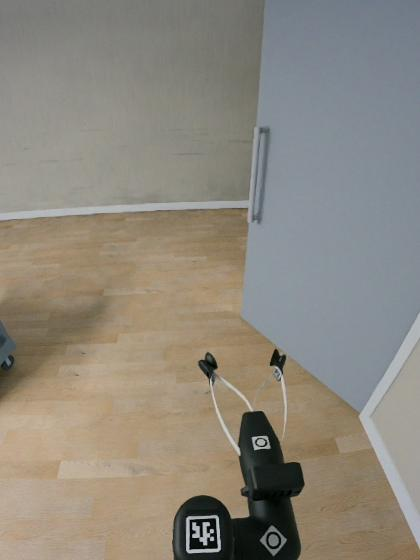

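Call:
{"fn": "move", "kwargs": {
  "r1": {"base":{"rotate_rad":0.2},"pace":"slow","contact_limits":{"rotate_rad":0.8}},
  "blocking": false,
  "cameras": []
}}

Call:
{"fn": "wait", "kwargs": {
  "seconds": 2,
  "cameras": []
}}

Call:
{"fn": "move", "kwargs": {
  "r1": {"base":{"rotate_rad":0.2},"pace":"slow","contact_limits":{"rotate_rad":0.8}},
  "blocking": false,
  "cameras": []
}}

Call:
{"fn": "wait", "kwargs": {
  "seconds": 2,
  "cameras": ["r1_head_camera","r1_wrist_camera","r2_head_camera","r2_wrist_camera"]
}}

Scene clock: 294.77 s.
earlier move: r1 done
move: r1 moving
r1.base_odometry: x=-0.227 y=+1.712 heading=+3.002
r1.turned_by_wheels: +0.107
r1.turned_by_imu: +0.045
r1.base_tilt: forward=-1.6 right=+1.3
r1.lidar_m: 0.66 0.57 0.57 1.26 2.51 2.62 2.55 2.71 2.42 0.83 0.54 1.08
r1.base_status: rotate_rad moving
r1.joint_positions: lift_m=+0.500 arm_m=+0.449 wrist_yaw_rad=-0.027 wrist_pitch_rad=+0.002 wrist_roll_rad=+0.000 gripper_m=+0.000
r1.joint_status: not commanded
r1.measured_speeds: translate_m=-0.026 strafe_m=-0.011 rotate_rad=+0.277 lift_m=+0.000 arm_m=+0.000 wrist_yaw_rad=+0.000 wrist_pitch_rad=+0.000 wrist_roll_rad=+0.000
r1.motor_effort: lift_m=+13(13) arm_m=+10(11) wheel_0=-18(26) wheel_1=-17(23) wheel_2=-28(36)
r1.servo_current: wrist_yaw_rad=169(182) wrist_pitch_rad=39(46) wrist_roll_rad=46(65) gripper_m=46(46)
r1.contact_limits: arm_m 0.9; rotate_rad 0.8
r1.hand_pose: x=+0.9063 y=-0.0952 z=+0.6781 quat_wxyz=(+1.000, +0.000, +0.001, -0.014) (m; r1's base frame)
r1.wrist_depth_mm: 136 160 182 226 294 - - / 131 153 182 225 294 - - / 131 156 183 225 294 - - / 133 156 182 224 291 - - / 130 152 182 225 293 - - / 130 152 181 185 182 - - / 135 148 146 175 306 353 1576
r2: as last shown
r2.turned_by_imu: +0.001
r2.base_tilt: forward=-0.7 right=+0.0
r2.lidar_m: 1.46 1.72 1.57 4.82 1.53 1.06 0.99 1.03 0.98 0.93 0.95 1.24
r2.motor_effort: lift_m=+21(21) arm_m=-4(4) wheel_0=-2(3) wheel_1=-3(3) wheel_2=-5(5)
r2.servo_current: wrist_yaw_rad=46(46) wrist_pitch_rad=39(46) wrist_roll_rad=39(52) gripper_m=52(52)
r2.wrist_depth_mm: - - - - - - - / - - - - - - - / - - - - - - - / - - - - - - - / - - - - - - - / - - 195 - 185 - - / - - - - - - -
pictures: none
No camera images: "cameras" was empty.

Scene clock: 296.77 s.
earlier move: r1 contact_stop
r1.base_odometry: x=-0.140 y=+1.713 heading=+2.533
r1.turned_by_wheels: -0.469
r1.turned_by_imu: -0.473
r1.base_tilt: forward=-1.6 right=+1.3
r1.lidar_m: 0.64 0.55 0.55 0.62 2.27 2.60 2.48 2.47 2.68 2.36 0.94 0.55
r1.base_status: rotate_rad contact_stop
r1.joint_positions: lift_m=+0.500 arm_m=+0.450 wrist_yaw_rad=-0.007 wrist_pitch_rad=+0.002 wrist_roll_rad=+0.000 gripper_m=+0.000
r1.joint_status: not commanded
r1.measured_speeds: translate_m=-0.057 strafe_m=+0.000 rotate_rad=-0.163 lift_m=+0.000 arm_m=+0.000 wrist_yaw_rad=+0.000 wrist_pitch_rad=+0.000 wrist_roll_rad=+0.000
r1.on_its_own: the wheels are slack since a contact_stop
r1.motor_effort: lift_m=+13(13) arm_m=-4(11) wheel_0=+0(26) wheel_1=-1(23) wheel_2=+0(36)
r1.servo_current: wrist_yaw_rad=59(182) wrist_pitch_rad=39(46) wrist_roll_rad=39(65) gripper_m=39(52)
r1.contact_limits: arm_m 0.9; rotate_rad 0.8
r1.hand_pose: x=+0.9087 y=-0.0895 z=+0.6781 quat_wxyz=(+1.000, +0.000, +0.001, -0.004) (m; r1's base frame)
r1.wrist_depth_mm: 137 158 178 - - - - / 132 154 179 - - - - / 132 154 185 - - - - / 132 158 184 - - - - / 135 154 184 - - - - / 132 154 181 201 - - - / 135 151 174 164 145 1576 1618
r2.base_odometry: x=-2.847 y=-2.358 heading=-0.577
r2.turned_by_wheels: +0.000
r2.turned_by_imu: +0.000
r2.base_tilt: forward=-0.7 right=+0.0
r2.lidar_m: 1.86 1.69 1.57 4.81 1.55 1.07 1.00 1.04 0.97 0.92 0.95 1.24
r2.base_status: not commanded
r2.joint_positions: lift_m=+0.930 arm_m=+0.000 wrist_yaw_rad=+0.002 wrist_pitch_rad=+0.002 wrist_roll_rad=+0.000 gripper_m=+0.100
r2.joint_status: not commanded
r2.measured_speeds: all 0
r2.motor_effort: lift_m=+21(21) arm_m=-4(4) wheel_0=-3(3) wheel_1=-3(3) wheel_2=-5(5)
r2.servo_current: wrist_yaw_rad=46(59) wrist_pitch_rad=46(52) wrist_roll_rad=46(65) gripper_m=52(59)
r2.hand_pose: x=+0.4595 y=-0.0867 z=+1.1075 quat_wxyz=(+1.000, +0.000, +0.001, +0.001) (m; r2's base frame)
r2.wrist_depth_mm: - - - - - - - / - - - - - - - / - - - - - - - / - - - - - - - / - - - - - - - / - - 195 - 195 - - / - - - - - - -
wait: 2.00 s; no rest
pictures: none
No camera images: "cameras" was empty.

not run: a stop that you did not command came earlier in this reply.

not run: a stop that you did not command came earlier in this reply.

Call:
{"fn": "stop", "kwargs": {
  "cameras": ["r1_head_camera","r1_wrist_camera","r1_head_left_camera","r1_head_right_camera","r2_head_camera"]
}}

Scene clock: 301.43 s.
earlier move: r1 contact_stop
stop: r1's wheels hold again
r1.base_odometry: x=-0.103 y=+1.696 heading=+2.363
r1.turned_by_wheels: -0.170
r1.turned_by_imu: -0.171
r1.base_tilt: forward=-1.6 right=+1.3
r1.lidar_m: 0.58 0.51 0.51 0.64 1.19 2.43 2.58 2.43 2.51 2.43 1.89 0.59
r1.base_status: rotate_rad contact_stop (by the wheels' count: -0.531 of +0.200)
r1.joint_positions: lift_m=+0.500 arm_m=+0.450 wrist_yaw_rad=-0.003 wrist_pitch_rad=+0.002 wrist_roll_rad=+0.000 gripper_m=+0.000
r1.joint_status: not commanded
r1.measured_speeds: all 0
r1.motor_effort: lift_m=+13(13) arm_m=-4(11) wheel_0=+0(26) wheel_1=+0(23) wheel_2=+0(36)
r1.servo_current: wrist_yaw_rad=33(182) wrist_pitch_rad=33(46) wrist_roll_rad=59(72) gripper_m=39(52)
r1.contact_limits: arm_m 0.9; rotate_rad 0.8
r1.hand_pose: x=+0.9091 y=-0.0882 z=+0.6781 quat_wxyz=(+1.000, +0.000, +0.001, -0.001) (m; r1's base frame)
r1.wrist_depth_mm: - - - - - - - / - - - - - - - / - - - - - - - / - - - - - - - / - - - - - - - / - - - 191 - - - / - - 150 183 145 1537 1537
r2.base_odometry: x=-2.847 y=-2.358 heading=-0.577
r2.turned_by_wheels: +0.000
r2.turned_by_imu: +0.001
r2.base_tilt: forward=-0.7 right=+0.0
r2.lidar_m: 3.13 1.70 1.58 4.80 1.52 1.06 1.00 1.03 0.97 0.89 0.95 1.27
r2.base_status: not commanded
r2.joint_positions: lift_m=+0.930 arm_m=+0.000 wrist_yaw_rad=+0.002 wrist_pitch_rad=+0.002 wrist_roll_rad=+0.000 gripper_m=+0.100
r2.joint_status: not commanded
r2.measured_speeds: all 0
r2.motor_effort: lift_m=+21(21) arm_m=-4(4) wheel_0=-2(3) wheel_1=-3(3) wheel_2=-5(5)
r2.servo_current: wrist_yaw_rad=39(59) wrist_pitch_rad=39(52) wrist_roll_rad=46(65) gripper_m=46(59)
r2.hand_pose: x=+0.4595 y=-0.0867 z=+1.1075 quat_wxyz=(+1.000, +0.000, +0.001, +0.001) (m; r2's base frame)
r2.wrist_depth_mm: - - - - - - - / - - - - - - - / - - - - - - - / - - - - - - - / - - - - - - - / - - 195 - 195 - - / - - - - - - -
pictures: r1_head_camera, r1_head_left_camera, r1_head_right_camera, r1_wrist_camera, r2_head_camera
Images, in order (width x height): r1_head_camera 420x560, r1_head_left_camera 420x672, r1_head_right_camera 420x672, r1_wrist_camera 616x392, r2_head_camera 420x560.

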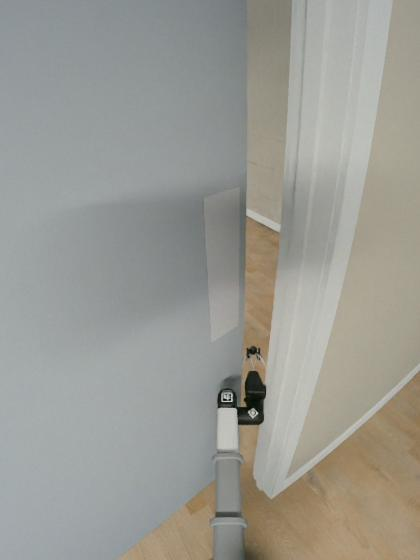

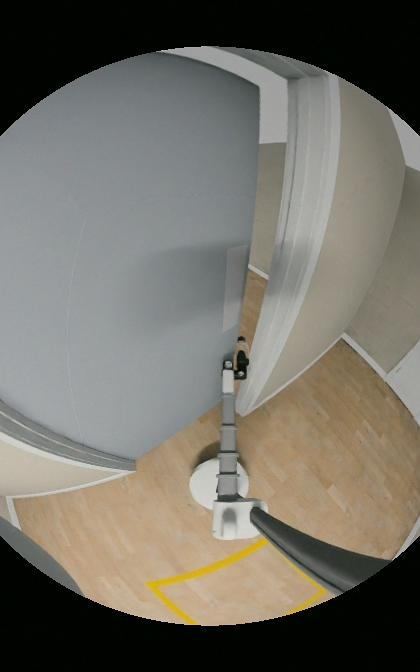

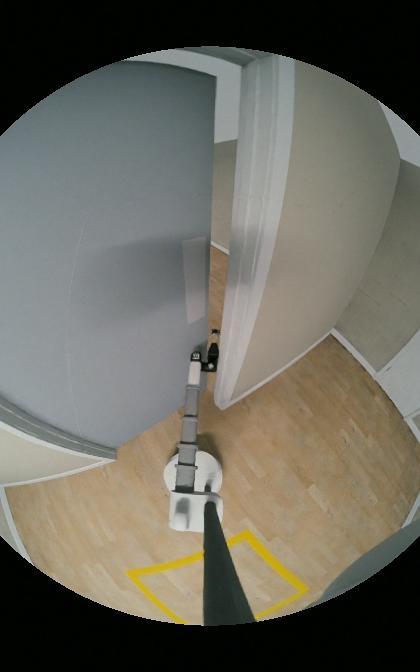

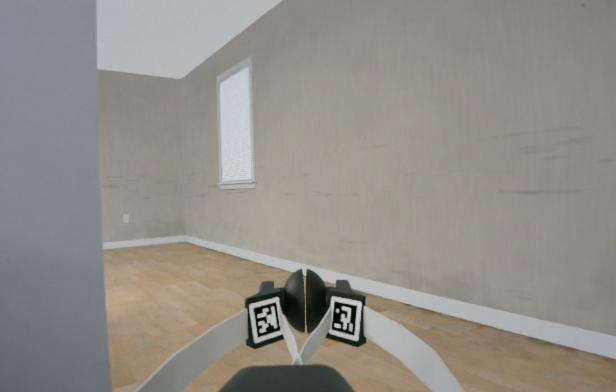

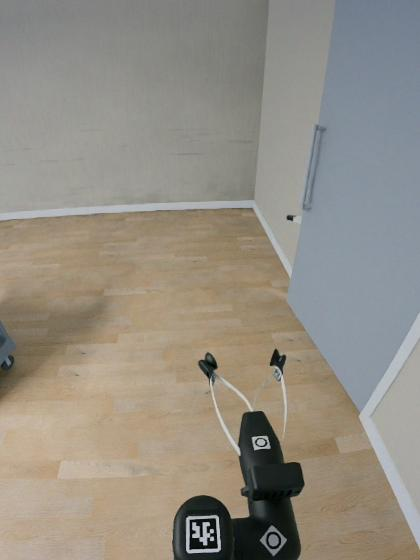

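Call:
{"fn": "move", "kwargs": {
  "r2": {"base":{"rotate_rad":-0.70}},
  "blocking": false,
  "cameras": []
}}

Call:
{"fn": "wait", "kwargs": {
  "seconds": 3,
  "cameras": []
}}

Call:
{"fn": "move", "kwargs": {
  "r2": {"base":{"translate_m":0.75,"strafe_m":0.7}},
  "blocking": false,
  "cameras": []
}}

Call:
{"fn": "wait", "kwargs": {
  "seconds": 6,
  "cameras": ["r2_head_camera","r2_wrist_camera","r2_head_left_camera","r1_wrist_camera"]
}}

Scene clock: 314.60 s.
move: r2 moving
r1: as last shown
r1.turned_by_wheels: +0.000
r1.turned_by_imu: +0.000
r1.lidar_m: 0.59 0.51 0.51 0.62 1.20 2.45 2.58 2.43 2.50 2.47 1.92 0.58
r1.motor_effort: lift_m=+13(13) arm_m=-4(4) wheel_0=+0(1) wheel_1=+0(0) wheel_2=+0(0)
r1.servo_current: wrist_yaw_rad=39(65) wrist_pitch_rad=52(52) wrist_roll_rad=65(65) gripper_m=39(46)
r1.contact_limits: arm_m 0.9; rotate_rad 0.8
r1.wrist_depth_mm: - - - - - - - / - - - - - - - / - - - - - - - / - - - - - - - / - - - - - - - / - - - 191 - - - / - - 150 183 145 1537 1499
r2.base_odometry: x=-2.847 y=-2.358 heading=-0.804
r2.turned_by_wheels: -0.227
r2.turned_by_imu: -0.220
r2.base_tilt: forward=-0.7 right=+0.1
r2.lidar_m: 1.67 3.74 1.56 4.91 2.08 1.20 1.00 0.99 1.07 0.92 0.91 1.07
r2.base_status: rotate_rad moving
r2.joint_positions: lift_m=+0.930 arm_m=+0.000 wrist_yaw_rad=+0.002 wrist_pitch_rad=+0.002 wrist_roll_rad=+0.000 gripper_m=+0.100
r2.joint_status: not commanded
r2.measured_speeds: translate_m=-0.002 strafe_m=-0.001 rotate_rad=-0.881 lift_m=+0.000 arm_m=+0.000 wrist_yaw_rad=+0.000 wrist_pitch_rad=+0.000 wrist_roll_rad=+0.000
r2.motor_effort: lift_m=+21(21) arm_m=-4(4) wheel_0=+7(13) wheel_1=+10(10) wheel_2=+9(10)
r2.servo_current: wrist_yaw_rad=65(65) wrist_pitch_rad=39(46) wrist_roll_rad=39(59) gripper_m=52(52)
r2.hand_pose: x=+0.4595 y=-0.0867 z=+1.1075 quat_wxyz=(+1.000, +0.000, +0.001, +0.001) (m; r2's base frame)
r2.wrist_depth_mm: - - - - - - - / - - - - - - - / - - - - 1708 - - / - - - - - - - / - - - - 1708 - - / - - 195 - 192 - - / - - - - - - -
pictures: none
No camera images: "cameras" was empty.

Scene clock: 315.63 s.
earlier move: r2 done
r1.base_odometry: x=-0.103 y=+1.696 heading=+2.363
r1.turned_by_wheels: +0.000
r1.turned_by_imu: +0.000
r1.base_tilt: forward=-1.5 right=+1.3
r1.lidar_m: 0.57 0.51 0.49 0.63 1.19 2.46 2.59 2.41 2.49 2.42 1.90 0.59
r1.base_status: not commanded
r1.joint_positions: lift_m=+0.500 arm_m=+0.450 wrist_yaw_rad=-0.003 wrist_pitch_rad=+0.002 wrist_roll_rad=+0.000 gripper_m=+0.000
r1.joint_status: not commanded
r1.measured_speeds: all 0
r1.motor_effort: lift_m=+13(13) arm_m=-4(4) wheel_0=+0(1) wheel_1=+0(0) wheel_2=+0(0)
r1.servo_current: wrist_yaw_rad=46(72) wrist_pitch_rad=39(52) wrist_roll_rad=52(65) gripper_m=39(46)
r1.contact_limits: arm_m 0.9; rotate_rad 0.8
r1.hand_pose: x=+0.9091 y=-0.0882 z=+0.6781 quat_wxyz=(+1.000, +0.000, +0.001, -0.001) (m; r1's base frame)
r1.wrist_depth_mm: - - - - - - - / - - - - - - - / - - - - - - - / - - - - - - - / - - - - - - - / - - - 191 - - - / - - 150 183 145 1537 1499
r2.base_odometry: x=-2.847 y=-2.358 heading=-1.276
r2.turned_by_wheels: -0.472
r2.turned_by_imu: -0.460
r2.base_tilt: forward=-0.7 right=+0.0
r2.lidar_m: 1.13 1.79 3.75 1.54 4.88 1.98 1.15 1.00 1.00 1.05 0.92 0.92
r2.base_status: done
r2.joint_positions: lift_m=+0.930 arm_m=+0.000 wrist_yaw_rad=+0.002 wrist_pitch_rad=+0.002 wrist_roll_rad=+0.000 gripper_m=+0.100
r2.joint_status: not commanded
r2.measured_speeds: all 0
r2.motor_effort: lift_m=+21(21) arm_m=-4(4) wheel_0=+4(13) wheel_1=+2(10) wheel_2=+6(10)
r2.servo_current: wrist_yaw_rad=39(65) wrist_pitch_rad=46(46) wrist_roll_rad=33(59) gripper_m=59(59)
r2.hand_pose: x=+0.4595 y=-0.0867 z=+1.1075 quat_wxyz=(+1.000, +0.000, +0.001, +0.001) (m; r2's base frame)
r2.wrist_depth_mm: - - - - - - - / - - - - - - - / - - - - - - - / - - - - - - - / - - - - - - - / - - 188 - 185 - - / - - - - - - -
wait: 1.03 of 3 s (r2 has come to rest)
pictures: none
No camera images: "cameras" was empty.

Scene clock: 316.13 s.
move: r2 moving
r1: as last shown
r1.base_tilt: forward=-1.6 right=+1.3
r1.lidar_m: 0.58 0.51 0.49 0.64 1.20 2.46 2.59 2.41 2.47 2.45 1.91 0.59
r1.servo_current: wrist_yaw_rad=26(52) wrist_pitch_rad=46(46) wrist_roll_rad=33(65) gripper_m=33(46)
r1.contact_limits: arm_m 0.9; rotate_rad 0.8
r1.wrist_depth_mm: - - - - - - - / - - - - - - - / - - - - - - - / - - - - - - - / - - - - - - - / - - - 191 - - - / - - 150 183 145 1499 1464
r2.base_odometry: x=-2.819 y=-2.374 heading=-1.277
r2.turned_by_wheels: -0.001
r2.turned_by_imu: +0.000
r2.base_tilt: forward=-0.7 right=+0.1
r2.lidar_m: 1.10 1.82 3.73 1.53 4.88 2.00 1.18 1.01 1.03 1.06 0.92 0.92
r2.base_status: translate_m moving; strafe_m moving
r2.joint_positions: lift_m=+0.930 arm_m=+0.000 wrist_yaw_rad=+0.002 wrist_pitch_rad=+0.002 wrist_roll_rad=+0.000 gripper_m=+0.100
r2.joint_status: not commanded
r2.measured_speeds: translate_m=+0.090 strafe_m=+0.086 rotate_rad=-0.002 lift_m=+0.000 arm_m=+0.000 wrist_yaw_rad=+0.000 wrist_pitch_rad=+0.000 wrist_roll_rad=+0.000
r2.motor_effort: lift_m=+21(21) arm_m=-4(4) wheel_0=+1(9) wheel_1=+11(12) wheel_2=-11(12)
r2.servo_current: wrist_yaw_rad=52(52) wrist_pitch_rad=33(46) wrist_roll_rad=39(52) gripper_m=52(59)
r2.hand_pose: x=+0.4595 y=-0.0867 z=+1.1075 quat_wxyz=(+1.000, +0.000, +0.001, +0.001) (m; r2's base frame)
r2.wrist_depth_mm: - - - - - - - / - - - - - - - / - - - - - - - / - - - - - - - / - - - - - - - / - - 187 - 185 - - / - - - - - - -
pictures: none
No camera images: "cameras" was empty.

Scene clock: 320.50 s.
earlier move: r2 done
r1.base_odometry: x=-0.103 y=+1.696 heading=+2.363
r1.turned_by_wheels: +0.000
r1.turned_by_imu: +0.000
r1.base_tilt: forward=-1.6 right=+1.3
r1.lidar_m: 0.58 0.52 0.51 0.62 1.21 2.46 2.59 2.43 2.49 2.46 1.90 0.58
r1.base_status: not commanded
r1.joint_positions: lift_m=+0.500 arm_m=+0.450 wrist_yaw_rad=-0.003 wrist_pitch_rad=+0.002 wrist_roll_rad=+0.000 gripper_m=+0.000
r1.joint_status: not commanded
r1.measured_speeds: all 0
r1.motor_effort: lift_m=+13(13) arm_m=-4(4) wheel_0=-1(1) wheel_1=+0(1) wheel_2=+0(0)
r1.servo_current: wrist_yaw_rad=52(72) wrist_pitch_rad=46(52) wrist_roll_rad=52(65) gripper_m=46(52)
r1.contact_limits: arm_m 0.9; rotate_rad 0.8
r1.hand_pose: x=+0.9091 y=-0.0882 z=+0.6781 quat_wxyz=(+1.000, +0.000, +0.001, -0.001) (m; r1's base frame)
r1.wrist_depth_mm: - - - - - - - / - - - - - - - / - - - - - - - / - - - - - - - / - - - - - - - / - - - 192 - - - / - - 150 183 145 1537 1499
r2.base_odometry: x=-1.960 y=-2.873 heading=-1.277
r2.turned_by_wheels: +0.000
r2.turned_by_imu: +0.002
r2.base_tilt: forward=-0.7 right=+0.0
r2.lidar_m: 1.00 2.07 2.73 3.25 1.14 3.90 2.33 2.02 1.76 1.08 0.91 0.88
r2.base_status: done
r2.joint_positions: lift_m=+0.930 arm_m=+0.000 wrist_yaw_rad=+0.002 wrist_pitch_rad=+0.002 wrist_roll_rad=+0.000 gripper_m=+0.100
r2.joint_status: not commanded
r2.measured_speeds: all 0
r2.motor_effort: lift_m=+21(21) arm_m=-4(4) wheel_0=-3(9) wheel_1=+0(12) wheel_2=-4(12)
r2.servo_current: wrist_yaw_rad=52(65) wrist_pitch_rad=39(52) wrist_roll_rad=46(65) gripper_m=52(59)
r2.hand_pose: x=+0.4595 y=-0.0867 z=+1.1075 quat_wxyz=(+1.000, +0.000, +0.001, +0.001) (m; r2's base frame)
r2.wrist_depth_mm: - - - - - - - / - - - - - - - / - - - - - - - / - - - - - - - / - - - - - - - / - - 189 162 185 - - / - - - - - - -
wait: 4.37 of 6 s (r2 has come to rest)
pictures: r1_wrist_camera, r2_head_camera, r2_head_left_camera, r2_wrist_camera
Images, in order (width x height): r1_wrist_camera 616x392, r2_head_camera 420x560, r2_head_left_camera 420x672, r2_wrist_camera 616x392.

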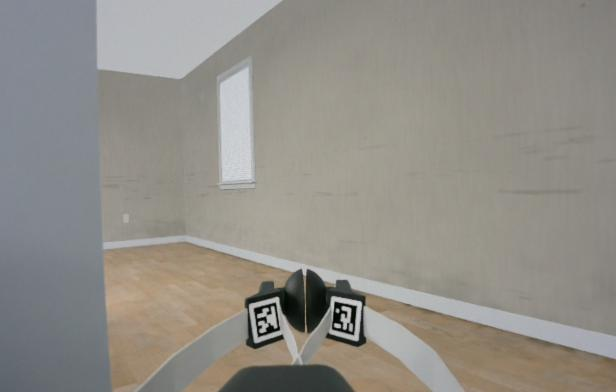

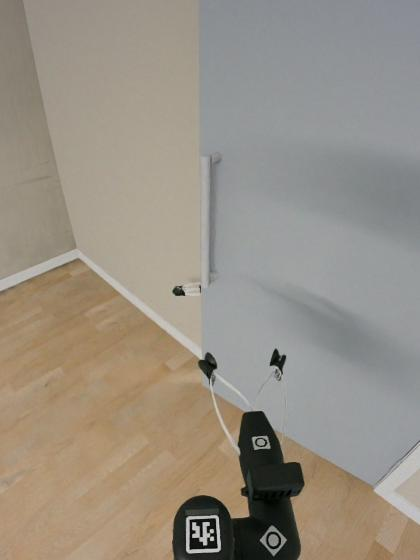

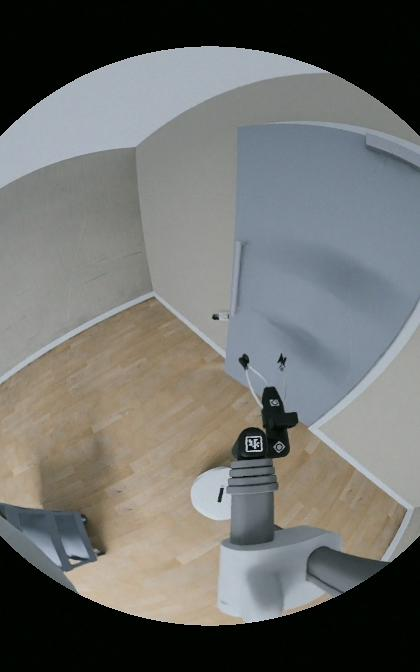

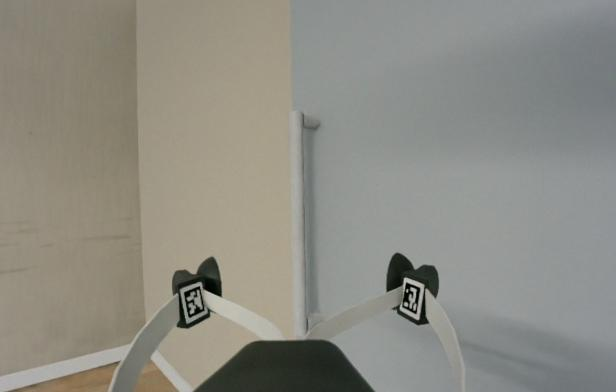

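Call:
{"fn": "move", "kwargs": {
  "r2": {"base":{"translate_m":0.28,"strafe_m":0.012},"joints":{"gripper_m":0.11},"pace":"slow","contact_limits":{"translate_m":0.2}},
  "blocking": false,
  "cameras": []
}}

Call:
{"fn": "wait", "kwargs": {
  "seconds": 1.5,
  "cameras": []
}}

Call:
{"fn": "wait", "kwargs": {
  "seconds": 3.5,
  "cameras": ["r2_head_camera","r2_wrist_camera"]
}}

Scene clock: 334.50 s.
move: r2 moving
r1: as last shown
r1.lidar_m: 0.59 0.51 0.50 0.63 1.20 2.46 2.59 2.42 2.47 2.45 1.91 0.58
r1.motor_effort: lift_m=+13(13) arm_m=-4(4) wheel_0=+0(0) wheel_1=+0(0) wheel_2=+0(0)
r1.servo_current: wrist_yaw_rad=33(59) wrist_pitch_rad=52(52) wrist_roll_rad=52(59) gripper_m=46(46)
r1.contact_limits: arm_m 0.9; rotate_rad 0.8
r1.wrist_depth_mm: - - - - - - - / - - - - - - - / - - - - - - - / - - - - - - - / - - - - - - - / - - - 192 - - - / - - 150 183 145 1576 1499
r2.base_odometry: x=-1.956 y=-2.884 heading=-1.277
r2.turned_by_wheels: +0.000
r2.turned_by_imu: +0.001
r2.base_tilt: forward=-0.7 right=+0.1
r2.lidar_m: 1.00 2.06 2.74 3.25 1.13 3.92 2.32 2.03 1.78 1.03 0.91 0.87
r2.base_status: translate_m moving; strafe_m moving
r2.joint_positions: lift_m=+0.930 arm_m=+0.000 wrist_yaw_rad=+0.002 wrist_pitch_rad=+0.002 wrist_roll_rad=+0.000 gripper_m=+0.108
r2.joint_status: gripper_m moving
r2.measured_speeds: translate_m=+0.048 strafe_m=+0.002 rotate_rad=-0.002 lift_m=+0.000 arm_m=+0.000 wrist_yaw_rad=+0.000 wrist_pitch_rad=+0.000 wrist_roll_rad=+0.000
r2.motor_effort: lift_m=+21(21) arm_m=-4(4) wheel_0=+6(10) wheel_1=+6(7) wheel_2=-9(11)
r2.servo_current: wrist_yaw_rad=59(59) wrist_pitch_rad=39(46) wrist_roll_rad=52(52) gripper_m=65(78)
r2.contact_limits: translate_m 0.2
r2.hand_pose: x=+0.4595 y=-0.0867 z=+1.1075 quat_wxyz=(+1.000, +0.000, +0.001, +0.001) (m; r2's base frame)
r2.wrist_depth_mm: - - - - - - - / - - - - - - - / - - - - - - - / - - - - - - - / - - - - - - - / - - 191 162 186 - - / - - - - - - -
pictures: none
No camera images: "cameras" was empty.

Scene clock: 336.00 s.
earlier move: r2 moving
r1.base_odometry: x=-0.103 y=+1.696 heading=+2.363
r1.turned_by_wheels: +0.000
r1.turned_by_imu: +0.000
r1.base_tilt: forward=-1.6 right=+1.2
r1.lidar_m: 0.59 0.51 0.52 0.64 1.22 2.43 2.61 2.41 2.49 2.44 1.89 0.59
r1.base_status: not commanded
r1.joint_positions: lift_m=+0.500 arm_m=+0.450 wrist_yaw_rad=-0.003 wrist_pitch_rad=+0.002 wrist_roll_rad=+0.000 gripper_m=+0.000
r1.joint_status: not commanded
r1.measured_speeds: all 0
r1.motor_effort: lift_m=+13(13) arm_m=-4(4) wheel_0=+0(1) wheel_1=+0(0) wheel_2=+0(0)
r1.servo_current: wrist_yaw_rad=46(78) wrist_pitch_rad=39(52) wrist_roll_rad=46(65) gripper_m=46(46)
r1.contact_limits: arm_m 0.9; rotate_rad 0.8
r1.hand_pose: x=+0.9091 y=-0.0882 z=+0.6781 quat_wxyz=(+1.000, +0.000, +0.001, -0.001) (m; r1's base frame)
r1.wrist_depth_mm: - - - - - - - / - - - - - - - / - - - - - - - / - - - - - - - / - - - - - - - / - - - 192 - - - / - - 150 183 145 1537 1499
r2.base_odometry: x=-1.910 y=-3.014 heading=-1.277
r2.turned_by_wheels: +0.000
r2.turned_by_imu: +0.000
r2.base_tilt: forward=-0.7 right=+0.0
r2.lidar_m: 0.86 1.84 2.62 3.08 1.19 1.27 2.43 2.13 1.60 0.96 0.80 0.79
r2.base_status: translate_m moving; strafe_m moving
r2.joint_positions: lift_m=+0.930 arm_m=+0.000 wrist_yaw_rad=+0.002 wrist_pitch_rad=+0.002 wrist_roll_rad=+0.000 gripper_m=+0.110
r2.joint_status: all done
r2.measured_speeds: translate_m=+0.100 strafe_m=+0.006 rotate_rad=+0.001 lift_m=+0.000 arm_m=+0.000 wrist_yaw_rad=+0.000 wrist_pitch_rad=+0.000 wrist_roll_rad=+0.000
r2.motor_effort: lift_m=+21(21) arm_m=-4(4) wheel_0=+3(10) wheel_1=+5(9) wheel_2=-7(11)
r2.servo_current: wrist_yaw_rad=46(65) wrist_pitch_rad=33(46) wrist_roll_rad=59(59) gripper_m=52(78)
r2.contact_limits: translate_m 0.2
r2.hand_pose: x=+0.4595 y=-0.0867 z=+1.1075 quat_wxyz=(+1.000, +0.000, +0.001, +0.001) (m; r2's base frame)
r2.wrist_depth_mm: - - - - - - - / - - - - - - - / - - - - - - - / - - - - - - - / - - - - - - - / - - 193 162 190 - - / - - - - - - -
wait: 1.50 s; no rest
pictures: none
No camera images: "cameras" was empty.

Scene clock: 338.10 s.
earlier move: r2 done
r1.base_odometry: x=-0.103 y=+1.696 heading=+2.363
r1.turned_by_wheels: +0.000
r1.turned_by_imu: +0.000
r1.base_tilt: forward=-1.5 right=+1.3
r1.lidar_m: 0.59 0.50 0.52 0.61 1.19 2.46 2.59 2.44 2.48 2.46 1.90 0.59
r1.base_status: not commanded
r1.joint_positions: lift_m=+0.500 arm_m=+0.450 wrist_yaw_rad=-0.003 wrist_pitch_rad=+0.002 wrist_roll_rad=+0.000 gripper_m=+0.000
r1.joint_status: not commanded
r1.measured_speeds: all 0
r1.motor_effort: lift_m=+13(13) arm_m=-4(4) wheel_0=-1(1) wheel_1=+0(0) wheel_2=+0(0)
r1.servo_current: wrist_yaw_rad=52(78) wrist_pitch_rad=33(52) wrist_roll_rad=39(65) gripper_m=39(52)
r1.contact_limits: arm_m 0.9; rotate_rad 0.8
r1.hand_pose: x=+0.9091 y=-0.0882 z=+0.6781 quat_wxyz=(+1.000, +0.000, +0.001, -0.001) (m; r1's base frame)
r1.wrist_depth_mm: - - - - - - - / - - - - - - - / - - - - - - - / - - - - - - - / - - - - - - - / - - - 191 - - - / - - 149 183 145 1576 1537
r2.base_odometry: x=-1.867 y=-3.137 heading=-1.277
r2.turned_by_wheels: +0.000
r2.turned_by_imu: +0.000
r2.base_tilt: forward=-0.7 right=+0.0
r2.lidar_m: 0.75 1.69 2.52 3.01 1.27 1.33 2.56 2.22 1.43 0.88 0.69 0.69
r2.base_status: done
r2.joint_positions: lift_m=+0.930 arm_m=+0.000 wrist_yaw_rad=+0.002 wrist_pitch_rad=+0.002 wrist_roll_rad=+0.000 gripper_m=+0.110
r2.joint_status: all done
r2.measured_speeds: all 0
r2.motor_effort: lift_m=+21(21) arm_m=-4(4) wheel_0=+3(10) wheel_1=+5(9) wheel_2=-5(11)
r2.servo_current: wrist_yaw_rad=46(65) wrist_pitch_rad=39(52) wrist_roll_rad=52(65) gripper_m=52(78)
r2.contact_limits: translate_m 0.2
r2.hand_pose: x=+0.4595 y=-0.0867 z=+1.1075 quat_wxyz=(+1.000, +0.000, +0.001, +0.001) (m; r2's base frame)
r2.wrist_depth_mm: - - - - - - 379 / - - - 559 - - 382 / - - - 539 - - 379 / - - - 535 - - 387 / - - - 544 - - 389 / - - 193 162 189 - 392 / - - - - - - 394
wait: 2.10 of 3.5 s (r2 has come to rest)
pictures: r2_head_camera, r2_wrist_camera
Images, in order (width x height): r2_head_camera 420x560, r2_wrist_camera 616x392.

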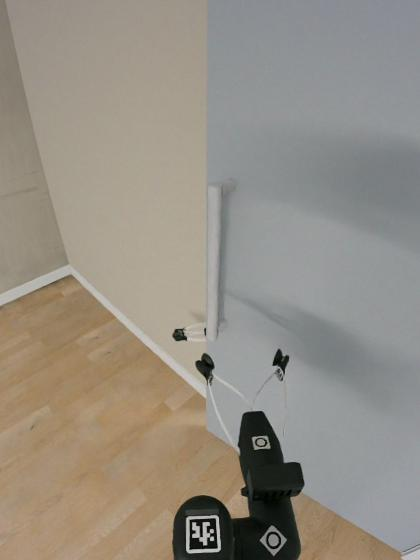

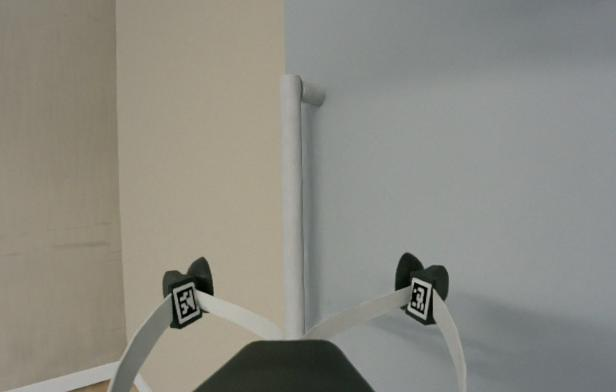

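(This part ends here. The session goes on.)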